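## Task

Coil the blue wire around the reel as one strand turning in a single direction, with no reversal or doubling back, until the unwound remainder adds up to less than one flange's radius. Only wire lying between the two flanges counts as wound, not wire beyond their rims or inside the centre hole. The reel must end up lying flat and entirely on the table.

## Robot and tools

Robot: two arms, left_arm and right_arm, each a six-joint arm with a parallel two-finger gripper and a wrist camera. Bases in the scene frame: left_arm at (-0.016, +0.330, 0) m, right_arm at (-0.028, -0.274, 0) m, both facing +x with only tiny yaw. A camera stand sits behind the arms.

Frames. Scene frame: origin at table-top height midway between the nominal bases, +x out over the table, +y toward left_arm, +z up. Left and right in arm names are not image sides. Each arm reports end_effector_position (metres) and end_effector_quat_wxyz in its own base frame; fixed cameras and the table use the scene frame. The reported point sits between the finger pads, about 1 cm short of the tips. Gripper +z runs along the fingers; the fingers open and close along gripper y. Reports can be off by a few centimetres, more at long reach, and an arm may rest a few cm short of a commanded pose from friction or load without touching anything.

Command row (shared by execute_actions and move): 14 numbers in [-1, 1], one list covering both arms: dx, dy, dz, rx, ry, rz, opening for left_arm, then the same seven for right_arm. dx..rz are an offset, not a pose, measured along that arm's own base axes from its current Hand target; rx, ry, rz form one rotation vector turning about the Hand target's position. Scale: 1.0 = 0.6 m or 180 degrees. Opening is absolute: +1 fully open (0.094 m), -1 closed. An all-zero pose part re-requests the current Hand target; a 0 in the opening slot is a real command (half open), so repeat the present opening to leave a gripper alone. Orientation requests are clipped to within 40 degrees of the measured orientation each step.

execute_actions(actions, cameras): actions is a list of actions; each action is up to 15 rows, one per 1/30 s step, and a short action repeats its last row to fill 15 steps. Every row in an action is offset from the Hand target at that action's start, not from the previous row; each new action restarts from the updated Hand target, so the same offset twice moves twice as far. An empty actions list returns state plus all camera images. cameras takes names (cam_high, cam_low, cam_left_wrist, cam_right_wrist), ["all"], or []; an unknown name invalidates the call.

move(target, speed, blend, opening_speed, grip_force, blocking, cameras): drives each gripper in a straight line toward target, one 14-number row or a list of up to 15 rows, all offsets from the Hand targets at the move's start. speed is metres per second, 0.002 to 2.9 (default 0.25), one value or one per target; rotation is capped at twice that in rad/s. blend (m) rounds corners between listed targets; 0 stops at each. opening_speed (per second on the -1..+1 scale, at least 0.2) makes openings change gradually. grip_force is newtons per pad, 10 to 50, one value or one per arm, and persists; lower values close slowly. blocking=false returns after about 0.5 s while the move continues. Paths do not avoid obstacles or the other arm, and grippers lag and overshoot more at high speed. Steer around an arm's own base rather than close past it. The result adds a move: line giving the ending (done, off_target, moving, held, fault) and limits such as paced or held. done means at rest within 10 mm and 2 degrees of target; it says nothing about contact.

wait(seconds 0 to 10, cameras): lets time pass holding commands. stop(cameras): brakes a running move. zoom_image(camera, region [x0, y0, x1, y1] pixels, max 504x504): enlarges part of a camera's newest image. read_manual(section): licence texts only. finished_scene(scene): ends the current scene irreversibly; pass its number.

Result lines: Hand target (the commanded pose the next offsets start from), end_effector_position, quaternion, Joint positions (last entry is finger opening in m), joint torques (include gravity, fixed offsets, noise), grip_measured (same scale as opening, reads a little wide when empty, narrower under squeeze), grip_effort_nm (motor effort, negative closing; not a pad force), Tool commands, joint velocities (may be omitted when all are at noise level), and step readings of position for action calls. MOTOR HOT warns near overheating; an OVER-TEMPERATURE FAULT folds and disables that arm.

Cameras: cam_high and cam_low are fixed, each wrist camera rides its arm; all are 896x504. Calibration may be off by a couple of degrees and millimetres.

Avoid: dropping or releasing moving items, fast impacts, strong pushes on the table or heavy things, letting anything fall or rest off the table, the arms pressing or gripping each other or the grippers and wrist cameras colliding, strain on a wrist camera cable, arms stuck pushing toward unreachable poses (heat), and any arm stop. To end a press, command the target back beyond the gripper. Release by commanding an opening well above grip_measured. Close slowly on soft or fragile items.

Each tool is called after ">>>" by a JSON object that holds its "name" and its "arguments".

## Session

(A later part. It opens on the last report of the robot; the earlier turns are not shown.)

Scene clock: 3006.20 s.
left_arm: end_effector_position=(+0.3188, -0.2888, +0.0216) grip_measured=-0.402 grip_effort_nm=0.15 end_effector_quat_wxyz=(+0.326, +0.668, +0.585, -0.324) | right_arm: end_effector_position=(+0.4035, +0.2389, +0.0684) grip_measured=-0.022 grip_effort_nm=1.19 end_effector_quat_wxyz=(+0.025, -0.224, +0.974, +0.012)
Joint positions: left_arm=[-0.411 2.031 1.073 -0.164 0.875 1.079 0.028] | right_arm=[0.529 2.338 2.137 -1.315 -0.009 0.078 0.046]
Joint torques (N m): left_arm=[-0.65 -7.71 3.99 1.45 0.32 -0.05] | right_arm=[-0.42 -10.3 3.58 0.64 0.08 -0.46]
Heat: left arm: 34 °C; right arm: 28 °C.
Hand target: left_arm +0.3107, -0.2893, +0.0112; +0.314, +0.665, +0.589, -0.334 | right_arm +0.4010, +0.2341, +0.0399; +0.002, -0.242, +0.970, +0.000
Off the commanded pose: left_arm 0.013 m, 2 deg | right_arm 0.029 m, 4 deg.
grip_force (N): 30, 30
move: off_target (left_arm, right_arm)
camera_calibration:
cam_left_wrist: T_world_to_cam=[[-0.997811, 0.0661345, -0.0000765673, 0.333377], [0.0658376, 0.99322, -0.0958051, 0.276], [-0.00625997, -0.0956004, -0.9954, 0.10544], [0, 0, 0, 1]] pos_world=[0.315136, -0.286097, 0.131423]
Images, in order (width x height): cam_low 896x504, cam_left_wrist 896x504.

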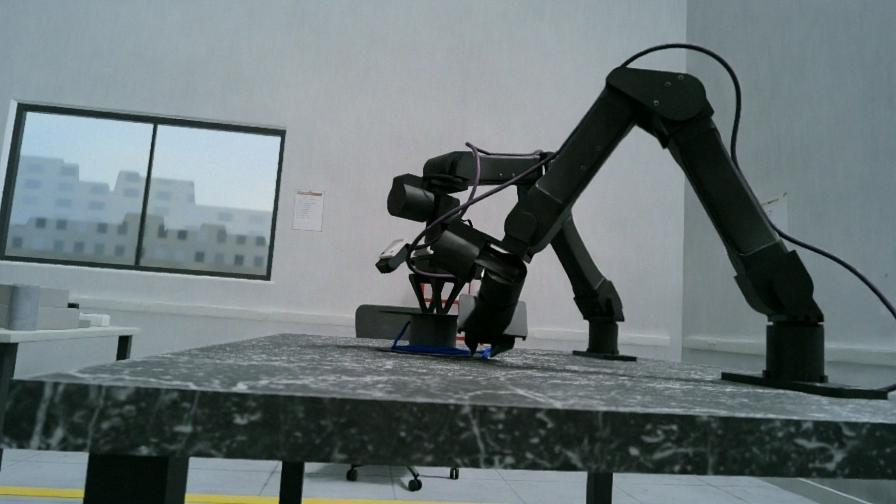

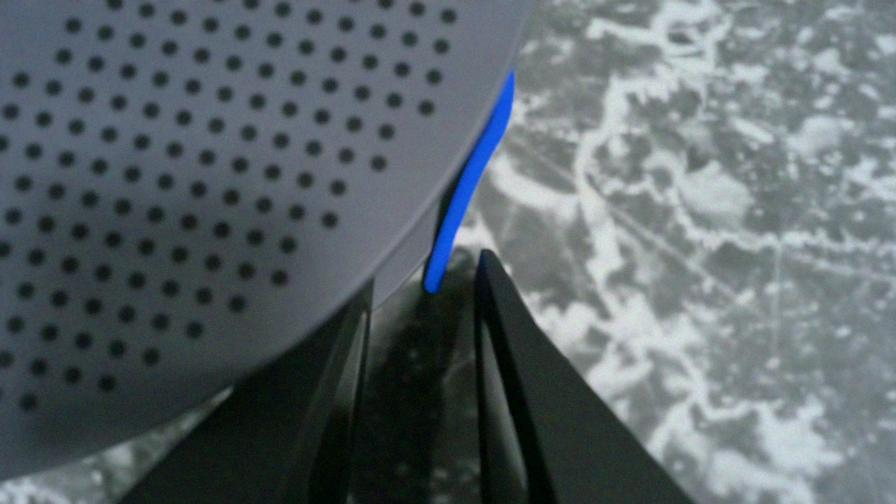

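>>> {"name": "move", "arguments": {"target": [-0.003, -0.003, -0.003, 0, 0, 0, -0.97, 0, 0, 0, 0, 0, 0, 0.0], "speed": 0.06, "opening_speed": 0.3, "cameras": ["cam_left_wrist", "cam_low"]}}

>>> {"name": "zoom_image", "arguments": {"camera": "cam_low", "region": [430, 310, 530, 370]}}

Scene clock: 3012.57 s.
left_arm: end_effector_position=(+0.3174, -0.2916, +0.0223) grip_measured=-0.967 grip_effort_nm=-0.13 end_effector_quat_wxyz=(+0.329, +0.667, +0.583, -0.328) | right_arm: end_effector_position=(+0.4035, +0.2389, +0.0684) grip_measured=-0.022 grip_effort_nm=1.19 end_effector_quat_wxyz=(+0.025, -0.224, +0.974, +0.012)
Joint positions: left_arm=[-0.416 2.031 1.066 -0.145 0.883 1.068 0.002] | right_arm=[0.529 2.338 2.137 -1.315 -0.009 0.077 0.046]
Joint torques (N m): left_arm=[-0.73 -7.65 3.84 1.43 0.27 -0.03] | right_arm=[-0.35 -10.21 3.77 0.59 0.07 -0.43]
Heat: left arm: 34 °C; right arm: 27 °C.
Hand target: left_arm +0.3091, -0.2911, +0.0095; +0.314, +0.665, +0.590, -0.334 | right_arm +0.4010, +0.2341, +0.0399; +0.002, -0.242, +0.970, +0.000
Off the commanded pose: left_arm 0.015 m, 2 deg | right_arm 0.029 m, 4 deg.
grip_force (N): 30, 30
move: off_target (left_arm, right_arm)
camera_calibration:
cam_left_wrist: T_world_to_cam=[[-0.997641, 0.0686365, -0.000866971, 0.332852], [0.0683382, 0.991961, -0.106508, 0.277966], [-0.00645033, -0.106316, -0.994311, 0.102917], [0, 0, 0, 1]] pos_world=[0.313735, -0.287636, 0.132226]
Images, in order (width x height): cam_low 896x504, cam_left_wrist 896x504.

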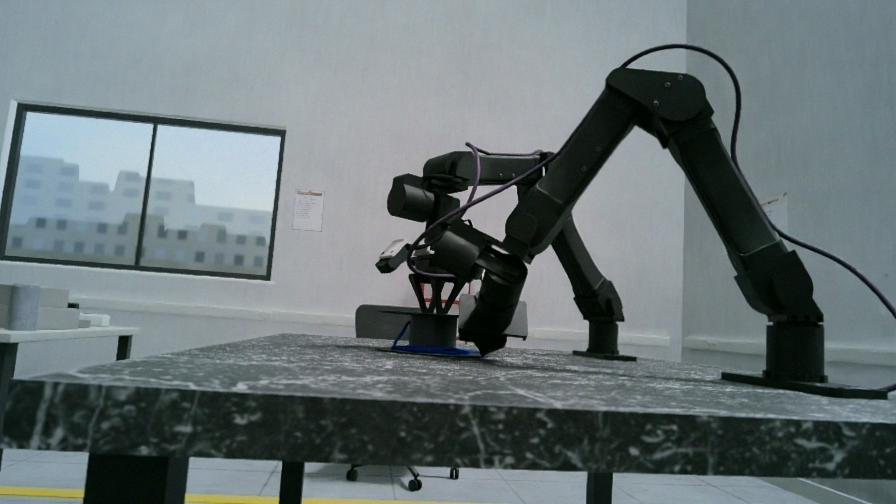

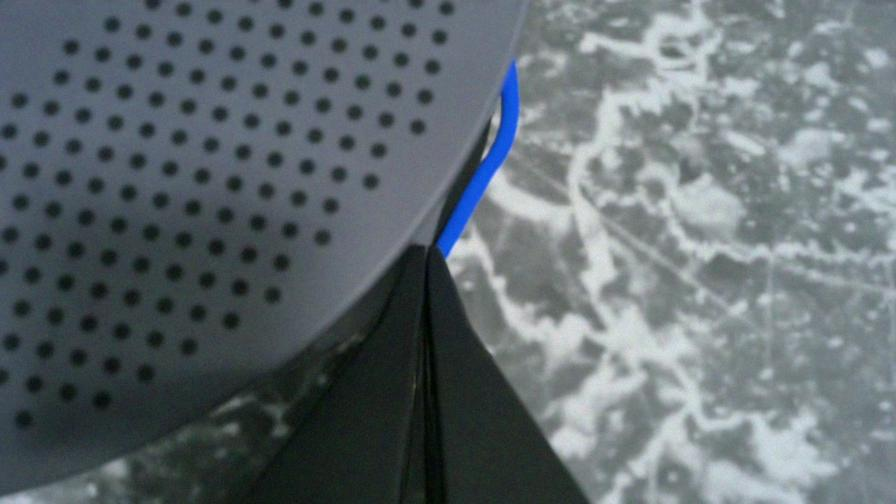

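Scaled by 5.040 from the camera's 896x504 image, which has a finer 1280x720 frame.

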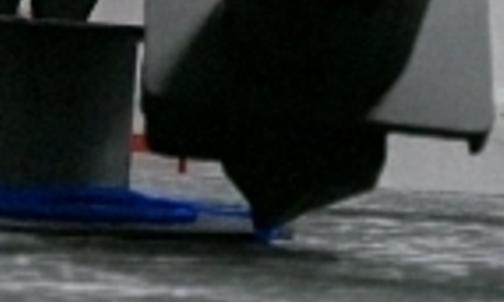

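>>> {"name": "move", "arguments": {"target": [[0.012, 0.022, 0.045, 0, 0, 0, -0.97, 0, 0, 0, 0, 0, 0, 0.0], [0.012, 0.022, 0.045, 0, 0, 0, -0.45, 0, 0, 0, 0, 0, 0, 0.0]], "speed": 0.1, "cameras": ["cam_left_wrist"]}}

Scene clock: 3030.97 s.
left_arm: end_effector_position=(+0.3069, -0.2762, +0.0191) grip_measured=-0.452 grip_effort_nm=0.15 end_effector_quat_wxyz=(+0.296, +0.662, +0.599, -0.340) | right_arm: end_effector_position=(+0.4035, +0.2389, +0.0684) grip_measured=-0.022 grip_effort_nm=1.19 end_effector_quat_wxyz=(+0.025, -0.224, +0.974, +0.012)
Joint positions: left_arm=[-0.39 2.021 1.071 -0.274 0.888 1.115 0.026] | right_arm=[0.529 2.338 2.137 -1.315 -0.009 0.077 0.046]
Joint torques (N m): left_arm=[0.5 -10.86 7.8 0.92 0.4 0.1] | right_arm=[-0.38 -10.06 3.55 0.61 0.13 -0.48]
Heat: left arm: 33 °C; right arm: 27 °C.
Hand target: left_arm +0.3162, -0.2779, +0.0364; +0.314, +0.665, +0.590, -0.334 | right_arm +0.4010, +0.2341, +0.0399; +0.002, -0.242, +0.970, +0.000
Off the commanded pose: left_arm 0.020 m, 2 deg | right_arm 0.029 m, 4 deg.
grip_force (N): 30, 30
move: off_target (left_arm, right_arm); target 2's new opening was sent with left_arm's hand 0.020 m and 2 deg from that target
camera_calibration:
cam_left_wrist: T_world_to_cam=[[-0.995118, 0.0696628, 0.0699101, 0.319411], [0.0644015, 0.995111, -0.0748828, 0.26451], [-0.0747848, -0.0700149, -0.994739, 0.132168], [0, 0, 0, 1]] pos_world=[0.310701, -0.276214, 0.128949]
Images, in order (width x height): cam_left_wrist 896x504.

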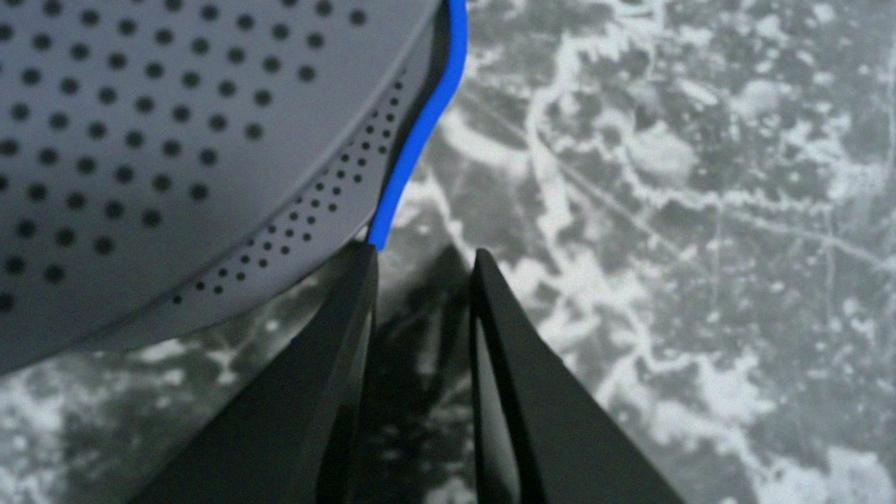

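>>> {"name": "move", "arguments": {"target": [0.008, 0.005, 0.02, 0, 0, 0, -0.45, 0, 0, 0, 0, 0, 0, 0.0], "speed": 0.1, "cameras": ["cam_left_wrist"]}}

Scene clock: 3037.10 s.
left_arm: end_effector_position=(+0.3109, -0.2727, +0.0283) grip_measured=-0.452 grip_effort_nm=0.15 end_effector_quat_wxyz=(+0.292, +0.661, +0.602, -0.340) | right_arm: end_effector_position=(+0.4035, +0.2389, +0.0684) grip_measured=-0.022 grip_effort_nm=1.19 end_effector_quat_wxyz=(+0.025, -0.224, +0.974, +0.012)
Joint positions: left_arm=[-0.377 2.009 1.108 -0.346 0.888 1.133 0.026] | right_arm=[0.529 2.338 2.137 -1.315 -0.009 0.077 0.046]
Joint torques (N m): left_arm=[0.51 -11.14 8.1 0.93 0.44 0.12] | right_arm=[-0.46 -10.26 3.77 0.64 0.11 -0.48]
Heat: left arm: 33 °C; right arm: 27 °C.
Hand target: left_arm +0.3210, -0.2748, +0.0483; +0.314, +0.665, +0.590, -0.334 | right_arm +0.4010, +0.2341, +0.0399; +0.002, -0.242, +0.970, +0.000
Off the commanded pose: left_arm 0.023 m, 3 deg | right_arm 0.029 m, 4 deg.
grip_force (N): 30, 30
move: off_target (left_arm, right_arm)
camera_calibration:
cam_left_wrist: T_world_to_cam=[[-0.994639, 0.0679072, 0.0779921, 0.321673], [0.0626281, 0.995701, -0.0682504, 0.261984], [-0.0822915, -0.063, -0.994615, 0.146237], [0, 0, 0, 1]] pos_world=[0.315575, -0.273488, 0.138242]
Images, in order (width x height): cam_left_wrist 896x504.

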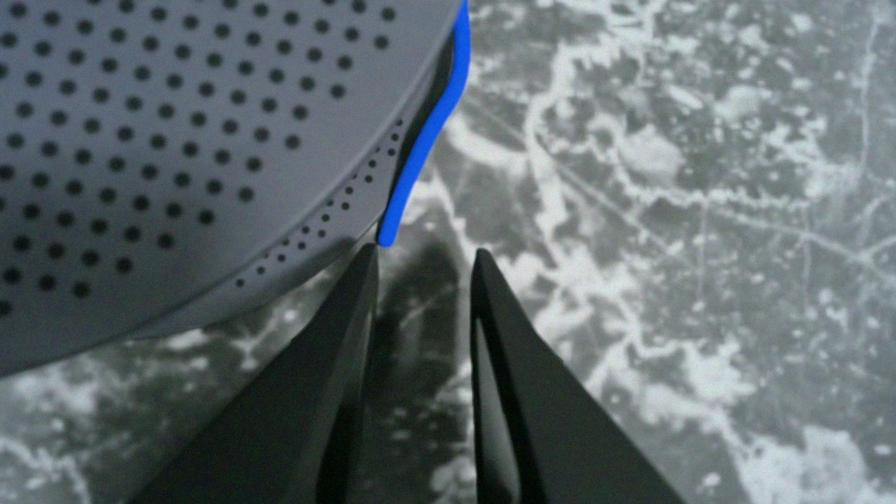

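>>> {"name": "move", "arguments": {"target": [[0.002, -0.012, -0.01, 0, 0, -0.044, -0.45, 0, 0, 0, 0, 0, 0, 0.0], [0.0, -0.0398, -0.033, 0, 0, -0.044, -0.45, 0, 0, 0, 0, 0, 0, 0.0]], "blend": [0.005, 0], "speed": 0.08, "cameras": ["cam_left_wrist", "cam_low"]}}

>>> {"name": "zoom_image", "arguments": {"camera": "cam_low", "region": [430, 310, 530, 370]}}

Scene clock: 3054.23 s.
left_arm: end_effector_position=(+0.3139, -0.2864, +0.0229) grip_measured=-0.452 grip_effort_nm=0.15 end_effector_quat_wxyz=(+0.272, +0.702, +0.557, -0.352) | right_arm: end_effector_position=(+0.4036, +0.2388, +0.0686) grip_measured=-0.022 grip_effort_nm=1.18 end_effector_quat_wxyz=(+0.025, -0.226, +0.974, +0.013)
Joint positions: left_arm=[-0.402 2.115 1.269 -0.519 0.905 1.298 0.026] | right_arm=[0.529 2.338 2.137 -1.315 -0.009 0.072 0.046]
Joint torques (N m): left_arm=[-1.24 -8.65 8.01 1.27 0.58 -0.1] | right_arm=[-0.21 -10.11 3.64 0.62 0.08 -0.4]
Heat: left arm: 34 °C; right arm: 27 °C.
Hand target: left_arm +0.3209, -0.2988, +0.0286; +0.290, +0.704, +0.542, -0.355 | right_arm +0.4010, +0.2342, +0.0399; +0.002, -0.242, +0.970, +0.000
Off the commanded pose: left_arm 0.015 m, 3 deg | right_arm 0.029 m, 4 deg.
grip_force (N): 30, 30
move: off_target (left_arm, right_arm)
camera_calibration:
cam_left_wrist: T_world_to_cam=[[-0.978802, 0.194397, 0.0644701, 0.35747], [0.190601, 0.979794, -0.0606169, 0.230146], [-0.0749512, -0.0470439, -0.996077, 0.142509], [0, 0, 0, 1]] pos_world=[0.316708, -0.288283, 0.132854]
Images, in order (width x height): cam_low 896x504, cam_left_wrist 896x504.

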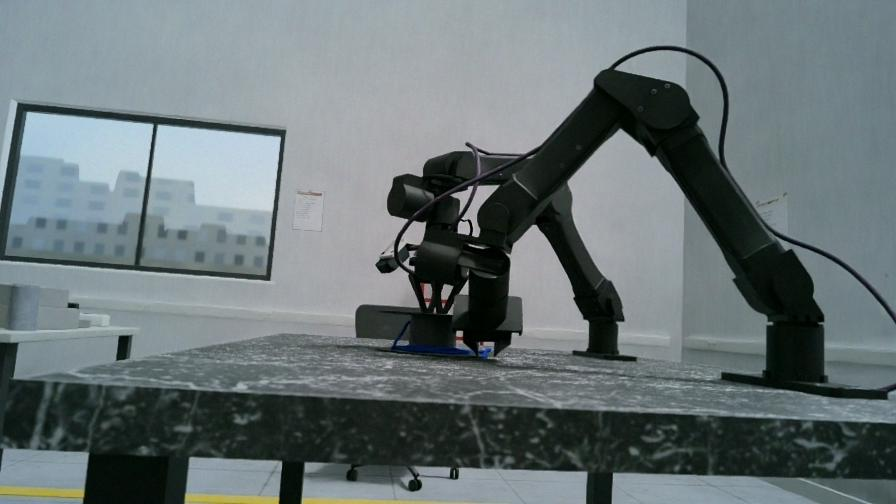

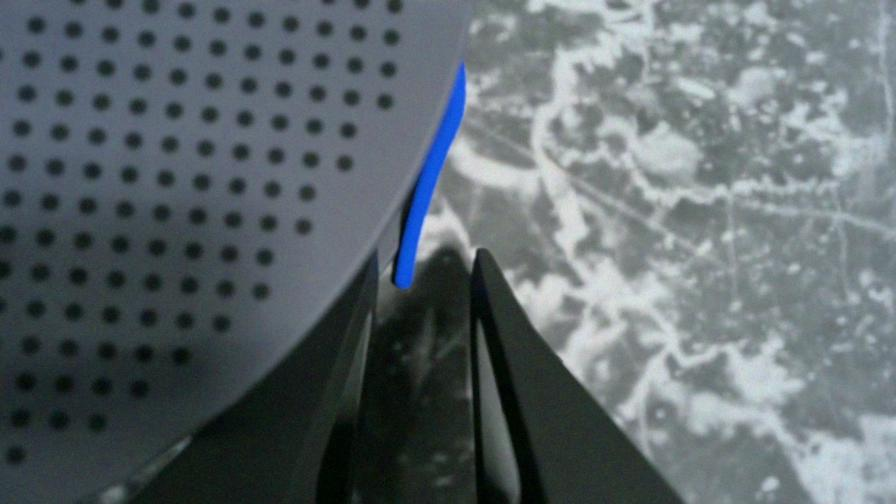

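Scaled by 5.040 from the camera's 896x504 image, which has a finer 1280x720 frame.

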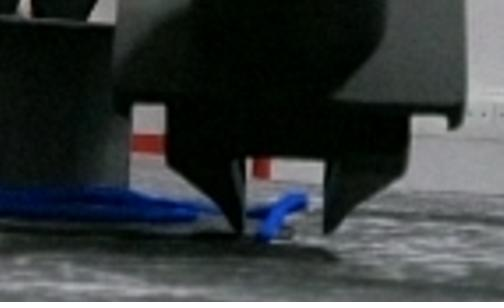

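>>> {"name": "move", "arguments": {"target": [[-0.002, 0.01, 0.02, 0, 0, 0, -0.45, 0, 0, 0, 0, 0, 0, 0.0], [-0.002, -0.012, 0.017, 0, 0, 0, -0.45, 0, 0, 0, 0, 0, 0, 0.0]], "blend": [0.004, 0], "speed": 0.08, "cameras": ["cam_left_wrist", "cam_low"]}}

>>> {"name": "zoom_image", "arguments": {"camera": "cam_low", "region": [430, 310, 530, 370]}}

Scene clock: 3060.33 s.
left_arm: end_effector_position=(+0.3119, -0.2887, +0.0233) grip_measured=-0.452 grip_effort_nm=0.15 end_effector_quat_wxyz=(+0.265, +0.695, +0.565, -0.357) | right_arm: end_effector_position=(+0.4043, +0.2377, +0.0686) grip_measured=-0.022 grip_effort_nm=1.18 end_effector_quat_wxyz=(+0.025, -0.231, +0.972, +0.012)
Joint positions: left_arm=[-0.409 2.115 1.27 -0.521 0.905 1.267 0.026] | right_arm=[0.526 2.338 2.137 -1.315 -0.009 0.059 0.046]
Joint torques (N m): left_arm=[-2.09 -10.15 8.94 1.17 0.54 -0.02] | right_arm=[-0.06 -10.4 3.56 0.6 0.1 -0.24]
Heat: left arm: 34 °C; right arm: 27 °C.
Hand target: left_arm +0.3198, -0.3060, +0.0388; +0.290, +0.704, +0.542, -0.355 | right_arm +0.4010, +0.2341, +0.0399; +0.002, -0.242, +0.970, +0.000
Off the commanded pose: left_arm 0.025 m, 4 deg | right_arm 0.029 m, 3 deg.
grip_force (N): 30, 30
move: off_target (left_arm, right_arm)
camera_calibration:
cam_left_wrist: T_world_to_cam=[[-0.97908, 0.182792, 0.0893842, 0.352231], [0.177988, 0.982255, -0.0591191, 0.237432], [-0.0986046, -0.0419731, -0.994241, 0.151351], [0, 0, 0, 1]] pos_world=[0.317526, -0.291252, 0.133032]
Images, in order (width x height): cam_low 896x504, cam_left_wrist 896x504.

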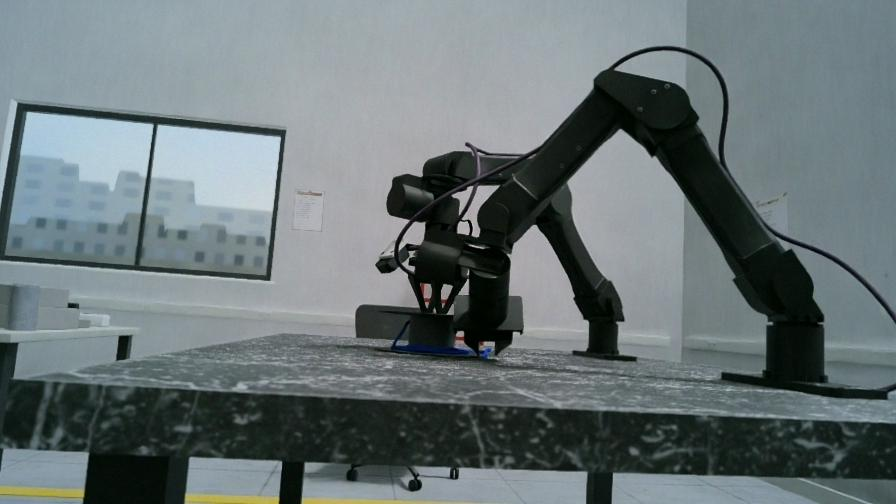

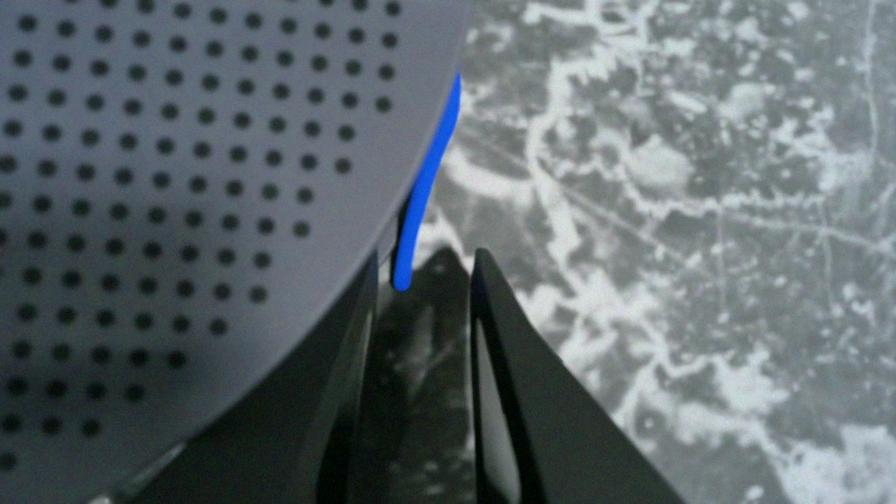

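Scaled by 5.040 from the camera's 896x504 image, which has a finer 1280x720 frame.

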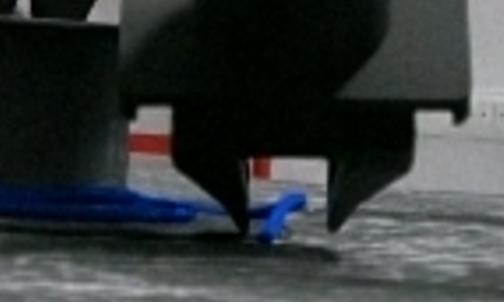

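>>> {"name": "move", "arguments": {"target": [0.005, 0.045, 0.0, 0, 0, 0, -0.45, 0, 0, 0, 0, 0, 0, 0.0], "speed": 0.1}}

>>> {"name": "move", "arguments": {"target": [0.0, 0.0, 0.012, 0, 0, 0, -0.45, 0, 0, 0, 0, 0, 0, 0.0], "speed": 0.1, "cameras": ["cam_left_wrist", "cam_low"]}}

>>> {"name": "zoom_image", "arguments": {"camera": "cam_low", "region": [430, 310, 530, 370]}}

Scene clock: 3066.00 s.
left_arm: end_effector_position=(+0.3156, -0.2737, +0.0221) grip_measured=-0.452 grip_effort_nm=0.15 end_effector_quat_wxyz=(+0.271, +0.704, +0.556, -0.350) | right_arm: end_effector_position=(+0.4043, +0.2377, +0.0686) grip_measured=-0.022 grip_effort_nm=1.18 end_effector_quat_wxyz=(+0.025, -0.231, +0.972, +0.012)
Joint positions: left_arm=[-0.37 2.115 1.27 -0.564 0.907 1.356 0.026] | right_arm=[0.526 2.338 2.137 -1.315 -0.009 0.059 0.046]
Joint torques (N m): left_arm=[0.2 -10.54 8.38 0.61 0.67 0.04] | right_arm=[-0.09 -10.29 3.48 0.67 0.07 -0.26]
Heat: left arm: 34 °C; right arm: 27 °C.
Hand target: left_arm +0.3227, -0.2790, +0.0388; +0.290, +0.704, +0.542, -0.355 | right_arm +0.4010, +0.2341, +0.0399; +0.002, -0.242, +0.970, +0.000
Off the commanded pose: left_arm 0.019 m, 3 deg | right_arm 0.029 m, 3 deg.
grip_force (N): 30, 30
move: off_target (left_arm, right_arm)

Scene clock: 3066.93 s.
left_arm: end_effector_position=(+0.3152, -0.2736, +0.0244) grip_measured=-0.452 grip_effort_nm=0.15 end_effector_quat_wxyz=(+0.266, +0.703, +0.558, -0.353) | right_arm: end_effector_position=(+0.4043, +0.2377, +0.0686) grip_measured=-0.022 grip_effort_nm=1.18 end_effector_quat_wxyz=(+0.025, -0.231, +0.972, +0.012)
Joint positions: left_arm=[-0.37 2.115 1.283 -0.589 0.907 1.357 0.026] | right_arm=[0.526 2.338 2.137 -1.315 -0.009 0.059 0.046]
Joint torques (N m): left_arm=[0.14 -11.59 8.18 0.6 0.67 0.11] | right_arm=[-0.08 -10.18 3.4 0.63 0.11 -0.21]
Heat: left arm: 34 °C; right arm: 27 °C.
Hand target: left_arm +0.3227, -0.2790, +0.0460; +0.290, +0.704, +0.542, -0.355 | right_arm +0.4010, +0.2341, +0.0399; +0.002, -0.242, +0.970, +0.000
Off the commanded pose: left_arm 0.024 m, 3 deg | right_arm 0.029 m, 3 deg.
grip_force (N): 30, 30
move: off_target (left_arm, right_arm)
camera_calibration:
cam_left_wrist: T_world_to_cam=[[-0.977409, 0.198234, 0.0733194, 0.356611], [0.194531, 0.979372, -0.0546646, 0.215971], [-0.0826433, -0.0391668, -0.995809, 0.149312], [0, 0, 0, 1]] pos_world=[0.318881, -0.27636, 0.134346]
Images, in order (width x height): cam_low 896x504, cam_left_wrist 896x504.

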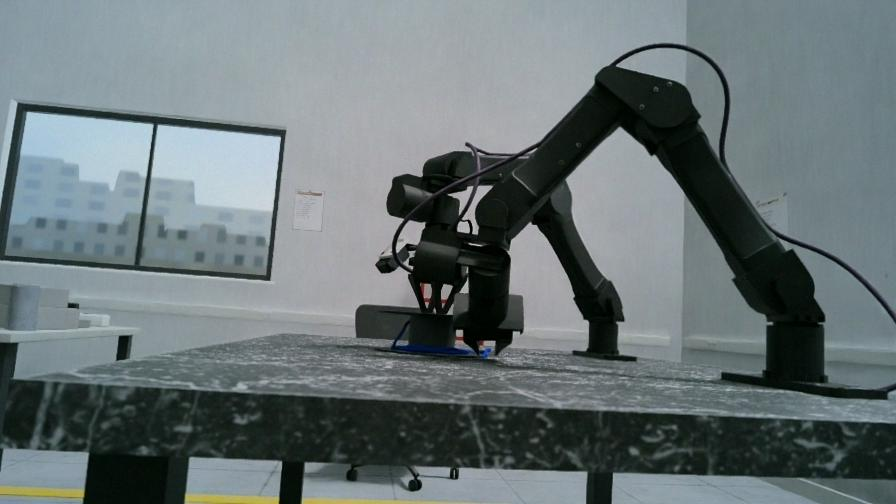

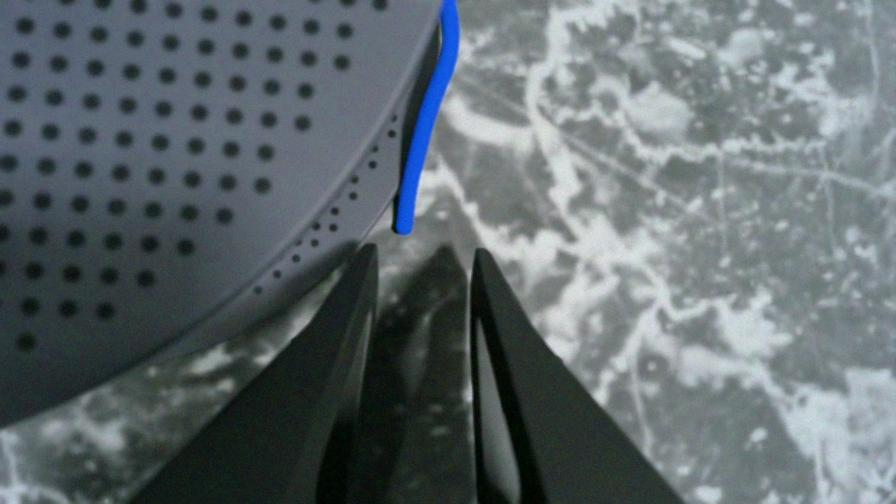

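Scaled by 5.040 from the camera's 896x504 image, which has a finer 1280x720 frame.

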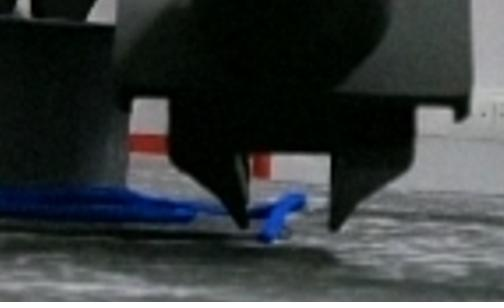

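>>> {"name": "move", "arguments": {"target": [0.0, 0.0, 0.022, 0, 0, 0, -0.45, 0, 0, 0, 0, 0, 0, 0.0], "speed": 0.1}}

>>> {"name": "move", "arguments": {"target": [-0.002, -0.035, -0.005, 0, 0, 0, -0.45, 0, 0, 0, 0, 0, 0, 0.0], "speed": 0.08, "cameras": ["cam_left_wrist", "cam_low"]}}

>>> {"name": "zoom_image", "arguments": {"camera": "cam_low", "region": [430, 310, 530, 370]}}

Scene clock: 3073.73 s.
left_arm: end_effector_position=(+0.3158, -0.2739, +0.0360) grip_measured=-0.452 grip_effort_nm=0.15 end_effector_quat_wxyz=(+0.265, +0.702, +0.558, -0.354) | right_arm: end_effector_position=(+0.4043, +0.2377, +0.0686) grip_measured=-0.022 grip_effort_nm=1.18 end_effector_quat_wxyz=(+0.025, -0.231, +0.972, +0.012)
Joint positions: left_arm=[-0.37 2.095 1.305 -0.635 0.908 1.357 0.026] | right_arm=[0.526 2.338 2.137 -1.315 -0.009 0.059 0.046]
Joint torques (N m): left_arm=[0.16 -11.92 8.24 0.54 0.66 0.11] | right_arm=[0.1 -10.03 3.4 0.66 0.1 -0.24]
Heat: left arm: 35 °C; right arm: 28 °C.
Hand target: left_arm +0.3227, -0.2790, +0.0592; +0.290, +0.704, +0.542, -0.355 | right_arm +0.4010, +0.2341, +0.0399; +0.002, -0.242, +0.970, +0.000
Off the commanded pose: left_arm 0.025 m, 3 deg | right_arm 0.029 m, 3 deg.
grip_force (N): 30, 30
move: off_target (left_arm, right_arm)

Scene clock: 3074.73 s.
left_arm: end_effector_position=(+0.3095, -0.2871, +0.0366) grip_measured=-0.452 grip_effort_nm=0.15 end_effector_quat_wxyz=(+0.257, +0.698, +0.562, -0.362) | right_arm: end_effector_position=(+0.4043, +0.2377, +0.0686) grip_measured=-0.022 grip_effort_nm=1.18 end_effector_quat_wxyz=(+0.025, -0.232, +0.972, +0.012)
Joint positions: left_arm=[-0.407 2.095 1.305 -0.61 0.907 1.295 0.026] | right_arm=[0.526 2.338 2.137 -1.315 -0.009 0.058 0.046]
Joint torques (N m): left_arm=[-0.88 -11.02 8.68 1.16 0.56 -0.11] | right_arm=[0.03 -10.24 3.49 0.65 0.11 -0.21]
Heat: left arm: 36 °C; right arm: 28 °C.
Hand target: left_arm +0.3216, -0.2999, +0.0562; +0.290, +0.704, +0.542, -0.355 | right_arm +0.4009, +0.2342, +0.0399; +0.002, -0.242, +0.970, +0.000
Off the commanded pose: left_arm 0.026 m, 5 deg | right_arm 0.029 m, 3 deg.
grip_force (N): 30, 30
move: off_target (left_arm, right_arm)
camera_calibration:
cam_left_wrist: T_world_to_cam=[[-0.975066, 0.197104, 0.101966, 0.350724], [0.192235, 0.97977, -0.0556505, 0.23191], [-0.110872, -0.0346615, -0.99323, 0.170331], [0, 0, 0, 1]] pos_world=[0.316283, -0.290444, 0.146322]
Images, in order (width x height): cam_low 896x504, cam_left_wrist 896x504.

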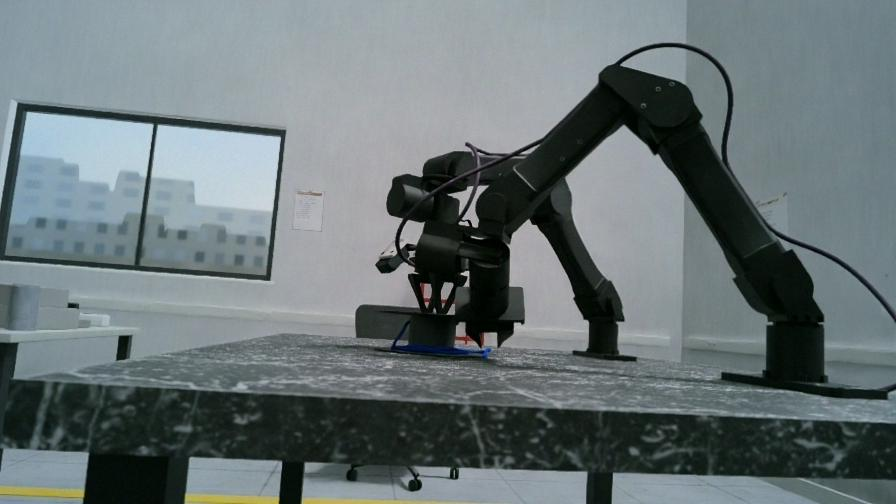

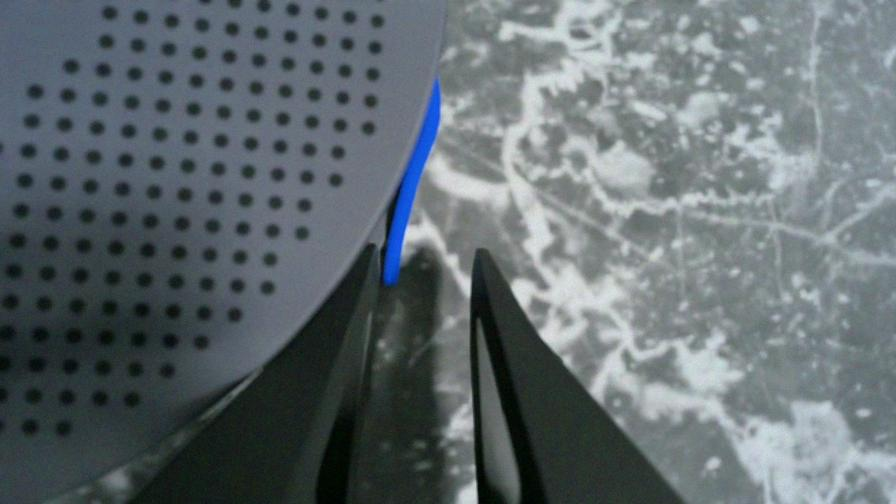

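Scaled by 5.040 from the camera's 896x504 image, which has a finer 1280x720 frame.

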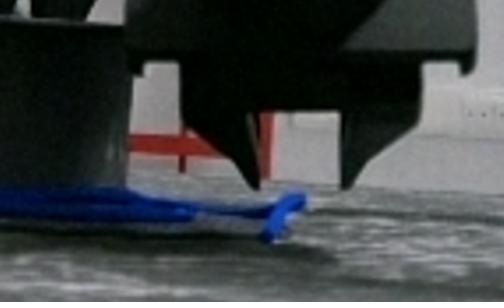

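>>> {"name": "move", "arguments": {"target": [0.0, -0.012, -0.042, 0, 0, 0, -0.45, 0, 0, 0, 0, 0, 0, 0.0], "speed": 0.08, "cameras": ["cam_left_wrist", "cam_low"]}}

>>> {"name": "zoom_image", "arguments": {"camera": "cam_low", "region": [430, 310, 530, 370]}}

Scene clock: 3079.60 s.
left_arm: end_effector_position=(+0.3130, -0.2921, +0.0291) grip_measured=-0.452 grip_effort_nm=0.15 end_effector_quat_wxyz=(+0.260, +0.697, +0.563, -0.359) | right_arm: end_effector_position=(+0.4066, +0.2349, +0.0691) grip_measured=-0.021 grip_effort_nm=1.09 end_effector_quat_wxyz=(+0.028, -0.234, +0.972, +0.008)
Joint positions: left_arm=[-0.416 2.118 1.305 -0.564 0.904 1.272 0.026] | right_arm=[0.522 2.337 2.137 -1.313 0 0.05 0.046]
Joint torques (N m): left_arm=[-1.59 -8.76 6.42 1.83 0.54 -0.07] | right_arm=[0.36 -10.06 3.41 0.62 0 -0.09]
Heat: left arm: 37 °C; right arm: 28 °C.
Hand target: left_arm +0.3216, -0.3072, +0.0310; +0.290, +0.704, +0.542, -0.355 | right_arm +0.4011, +0.2341, +0.0401; +0.002, -0.242, +0.970, +0.000
Off the commanded pose: left_arm 0.017 m, 4 deg | right_arm 0.030 m, 3 deg.
grip_force (N): 30, 30
move: off_target (left_arm, right_arm)
camera_calibration:
cam_left_wrist: T_world_to_cam=[[-0.976757, 0.191499, 0.0963059, 0.354924], [0.186716, 0.980787, -0.0565205, 0.237727], [-0.105279, -0.0372249, -0.993746, 0.160676], [0, 0, 0, 1]] pos_world=[0.319202, -0.295146, 0.138926]
Images, in order (width x height): cam_low 896x504, cam_left_wrist 896x504.

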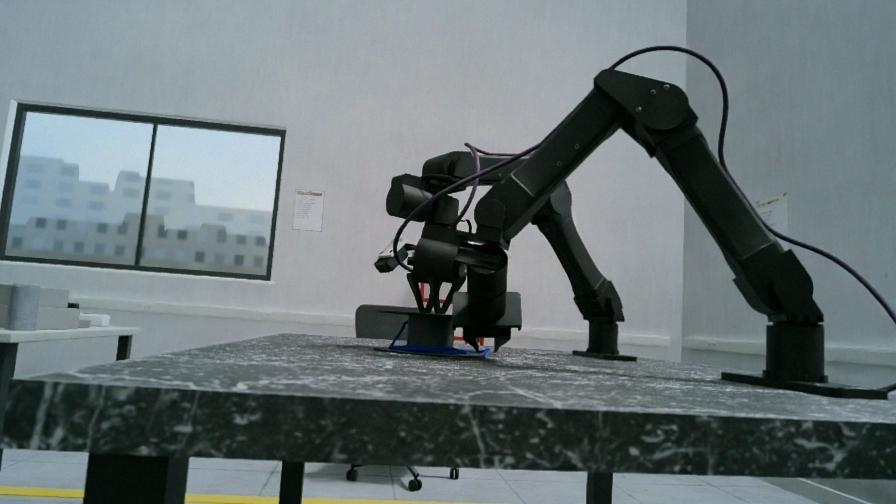

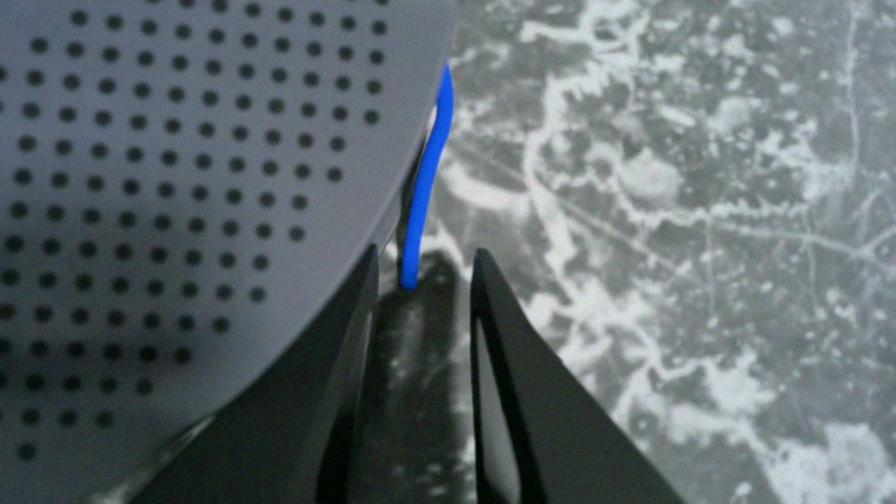

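Scaled by 5.040 from the camera's 896x504 image, which has a finer 1280x720 frame.

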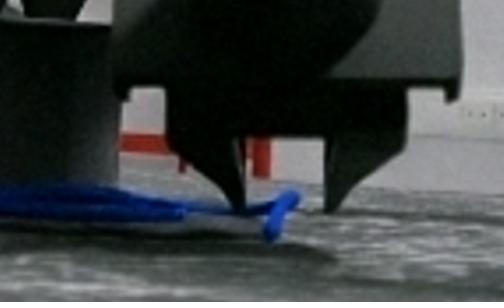

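>>> {"name": "move", "arguments": {"target": [[0.005, 0.07, 0.03, 0, 0, 0, -0.45, 0, 0, 0, 0, 0, 0, 0.0], [0.005, 0.075, 0.04, -0.0497, 0.0052, 0.0944, -0.45, 0, 0, 0, 0, 0, 0, 0.0]], "blend": [0.003, 0], "speed": 0.12, "cameras": ["cam_left_wrist"]}}

Scene clock: 3138.40 s.
left_arm: end_effector_position=(+0.3270, -0.2635, +0.0448) grip_measured=-0.452 grip_effort_nm=0.15 end_effector_quat_wxyz=(+0.378, +0.591, +0.620, -0.352) | right_arm: end_effector_position=(+0.4066, +0.2349, +0.0691) grip_measured=-0.021 grip_effort_nm=1.09 end_effector_quat_wxyz=(+0.028, -0.234, +0.972, +0.008)
Joint positions: left_arm=[-0.32 1.94 0.914 0.069 0.963 0.873 0.026] | right_arm=[0.522 2.337 2.137 -1.313 0 0.05 0.046]
Joint torques (N m): left_arm=[0.39 -10.52 3.9 1.68 0.49 -0.01] | right_arm=[0.36 -10.29 3.4 0.62 0.05 -0.12]
Heat: left arm: 38 °C; right arm: 29 °C.
Hand target: left_arm +0.3246, -0.2622, +0.0550; +0.388, +0.589, +0.613, -0.355 | right_arm +0.4011, +0.2341, +0.0401; +0.002, -0.242, +0.970, +0.000
Off the commanded pose: left_arm 0.011 m, 1 deg | right_arm 0.030 m, 3 deg.
grip_force (N): 30, 30
move: off_target (left_arm, right_arm)
camera_calibration:
cam_left_wrist: T_world_to_cam=[[-0.99524, -0.0841758, 0.0491084, 0.297162], [-0.093093, 0.970227, -0.223593, 0.304172], [-0.0288251, -0.2271, -0.973445, 0.102725], [0, 0, 0, 1]] pos_world=[0.327025, -0.246773, 0.153415]
Images, in order (width x height): cam_left_wrist 896x504.

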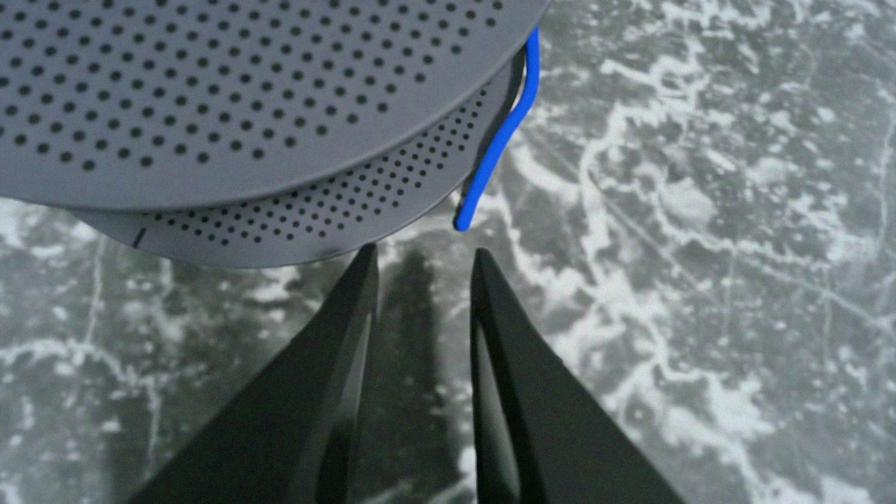

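>>> {"name": "move", "arguments": {"target": [[-0.02, -0.02, -0.025, 0, 0, 0, -0.45, 0, 0, 0, 0, 0, 0, 0.0], [-0.0233, -0.0647, -0.042, 0, 0, 0, -0.45, 0, 0, 0, 0, 0, 0, 0.0]], "blend": [0.005, 0], "speed": 0.08, "cameras": ["cam_left_wrist", "cam_low"]}}

>>> {"name": "zoom_image", "arguments": {"camera": "cam_low", "region": [430, 310, 530, 370]}}

Scene clock: 3156.53 s.
left_arm: end_effector_position=(+0.3145, -0.3010, +0.0360) grip_measured=-0.452 grip_effort_nm=0.15 end_effector_quat_wxyz=(+0.395, +0.591, +0.610, -0.351) | right_arm: end_effector_position=(+0.4066, +0.2349, +0.0691) grip_measured=-0.021 grip_effort_nm=1.09 end_effector_quat_wxyz=(+0.028, -0.234, +0.972, +0.008)
Joint positions: left_arm=[-0.436 1.976 0.85 0.336 0.898 0.711 0.026] | right_arm=[0.522 2.337 2.137 -1.313 0 0.05 0.046]
Joint torques (N m): left_arm=[-0.38 -7.46 4.25 1.94 0.25 -0.04] | right_arm=[0.27 -10.21 3.47 0.67 0.05 -0.12]
Heat: left arm: 38 °C; right arm: 29 °C.
Hand target: left_arm +0.3106, -0.3010, +0.0297; +0.388, +0.589, +0.613, -0.355 | right_arm +0.4011, +0.2341, +0.0401; +0.002, -0.242, +0.970, +0.000
Off the commanded pose: left_arm 0.007 m, 1 deg | right_arm 0.030 m, 3 deg.
grip_force (N): 30, 30
move: off_target (right_arm)
camera_calibration:
cam_left_wrist: T_world_to_cam=[[-0.996261, -0.083598, 0.0218172, 0.283483], [-0.0863979, 0.964236, -0.250567, 0.334435], [-0.0000900331, -0.251515, -0.967853, 0.0688595], [0, 0, 0, 1]] pos_world=[0.311324, -0.281457, 0.14426]
Images, in order (width x height): cam_low 896x504, cam_left_wrist 896x504.

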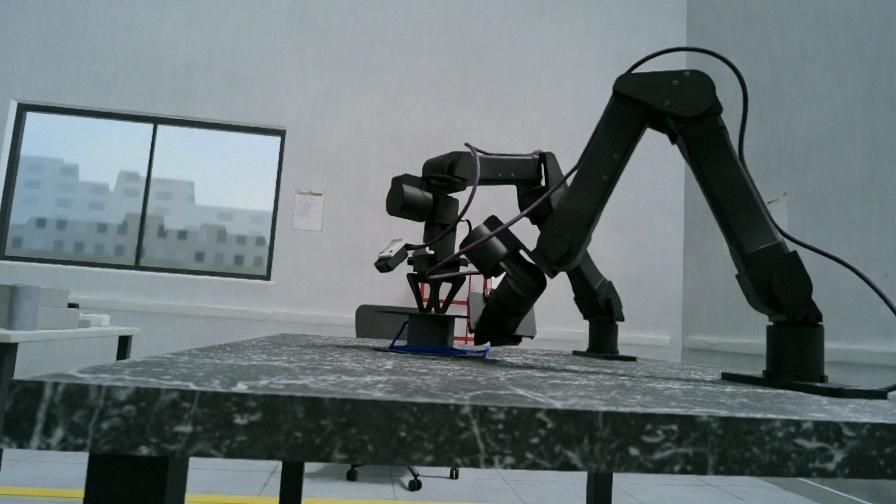

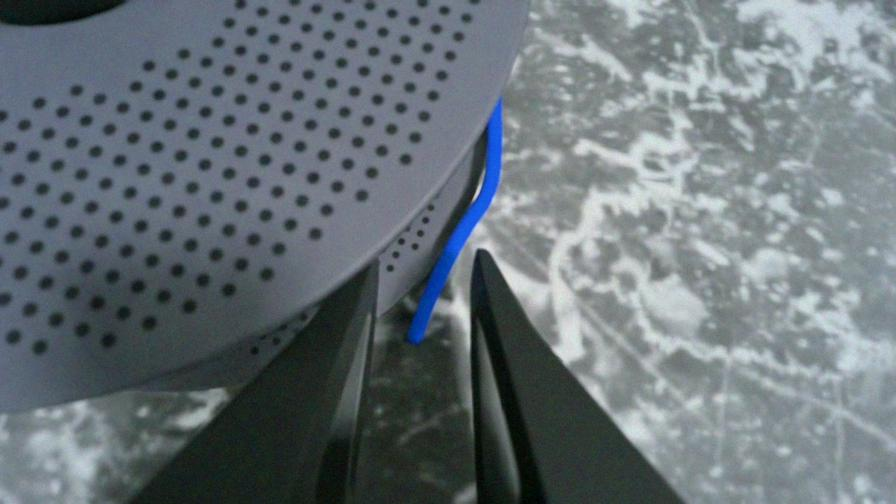

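Scaled by 5.040 from the camera's 896x504 image, which has a finer 1280x720 frame.

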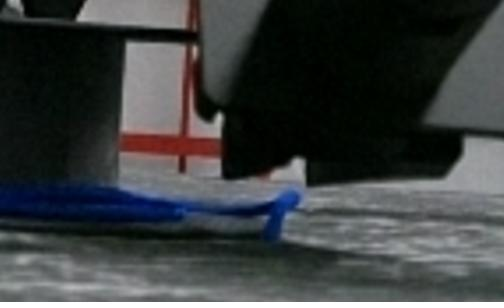

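>>> {"name": "move", "arguments": {"target": [-0.004, -0.002, -0.024, 0, 0, 0, -0.45, 0, 0, 0, 0, 0, 0, 0.0], "speed": 0.06, "cameras": ["cam_left_wrist", "cam_low"]}}

>>> {"name": "zoom_image", "arguments": {"camera": "cam_low", "region": [430, 310, 530, 370]}}

Scene clock: 3162.53 s.
left_arm: end_effector_position=(+0.3148, -0.3021, +0.0232) grip_measured=-0.452 grip_effort_nm=0.15 end_effector_quat_wxyz=(+0.397, +0.590, +0.610, -0.349) | right_arm: end_effector_position=(+0.4066, +0.2349, +0.0691) grip_measured=-0.021 grip_effort_nm=1.09 end_effector_quat_wxyz=(+0.028, -0.234, +0.972, +0.008)
Joint positions: left_arm=[-0.439 2.021 0.838 0.405 0.894 0.704 0.026] | right_arm=[0.522 2.337 2.137 -1.313 0 0.05 0.046]
Joint torques (N m): left_arm=[-0.61 -7.46 3.58 1.9 0.26 -0.02] | right_arm=[0.42 -10.21 3.38 0.63 0.01 -0.14]
Heat: left arm: 37 °C; right arm: 29 °C.
Hand target: left_arm +0.3083, -0.3022, +0.0154; +0.388, +0.589, +0.613, -0.355 | right_arm +0.4011, +0.2341, +0.0401; +0.002, -0.242, +0.970, +0.000
Off the commanded pose: left_arm 0.010 m, 1 deg | right_arm 0.030 m, 3 deg.
grip_force (N): 30, 30
move: off_target (right_arm)
camera_calibration:
cam_left_wrist: T_world_to_cam=[[-0.996095, -0.0866084, 0.0171539, 0.283119], [-0.0881254, 0.963395, -0.253187, 0.332696], [0.0054021, -0.253709, -0.967265, 0.0537482], [0, 0, 0, 1]] pos_world=[0.311042, -0.282361, 0.131366]
Images, in order (width x height): cam_low 896x504, cam_left_wrist 896x504.

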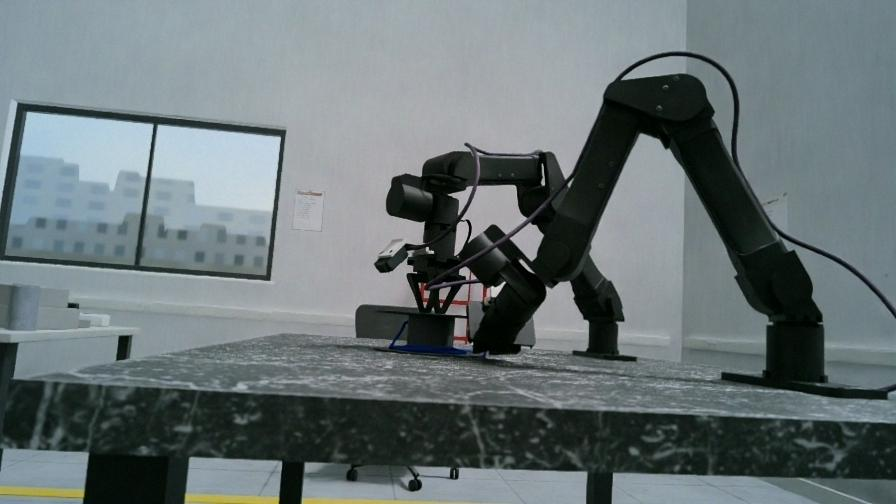

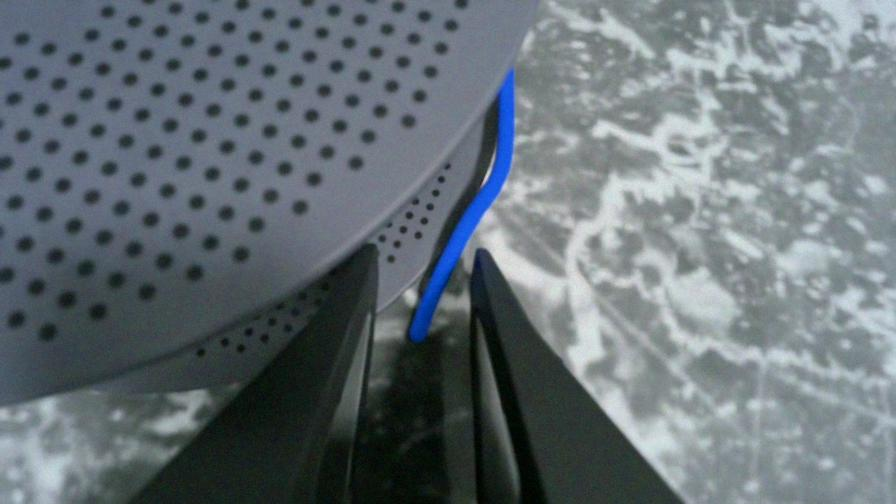

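Scaled by 5.040 from the camera's 896x504 image, which has a finer 1280x720 frame.

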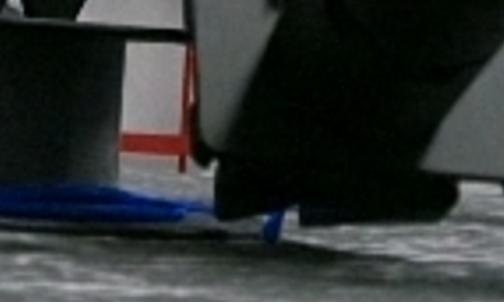

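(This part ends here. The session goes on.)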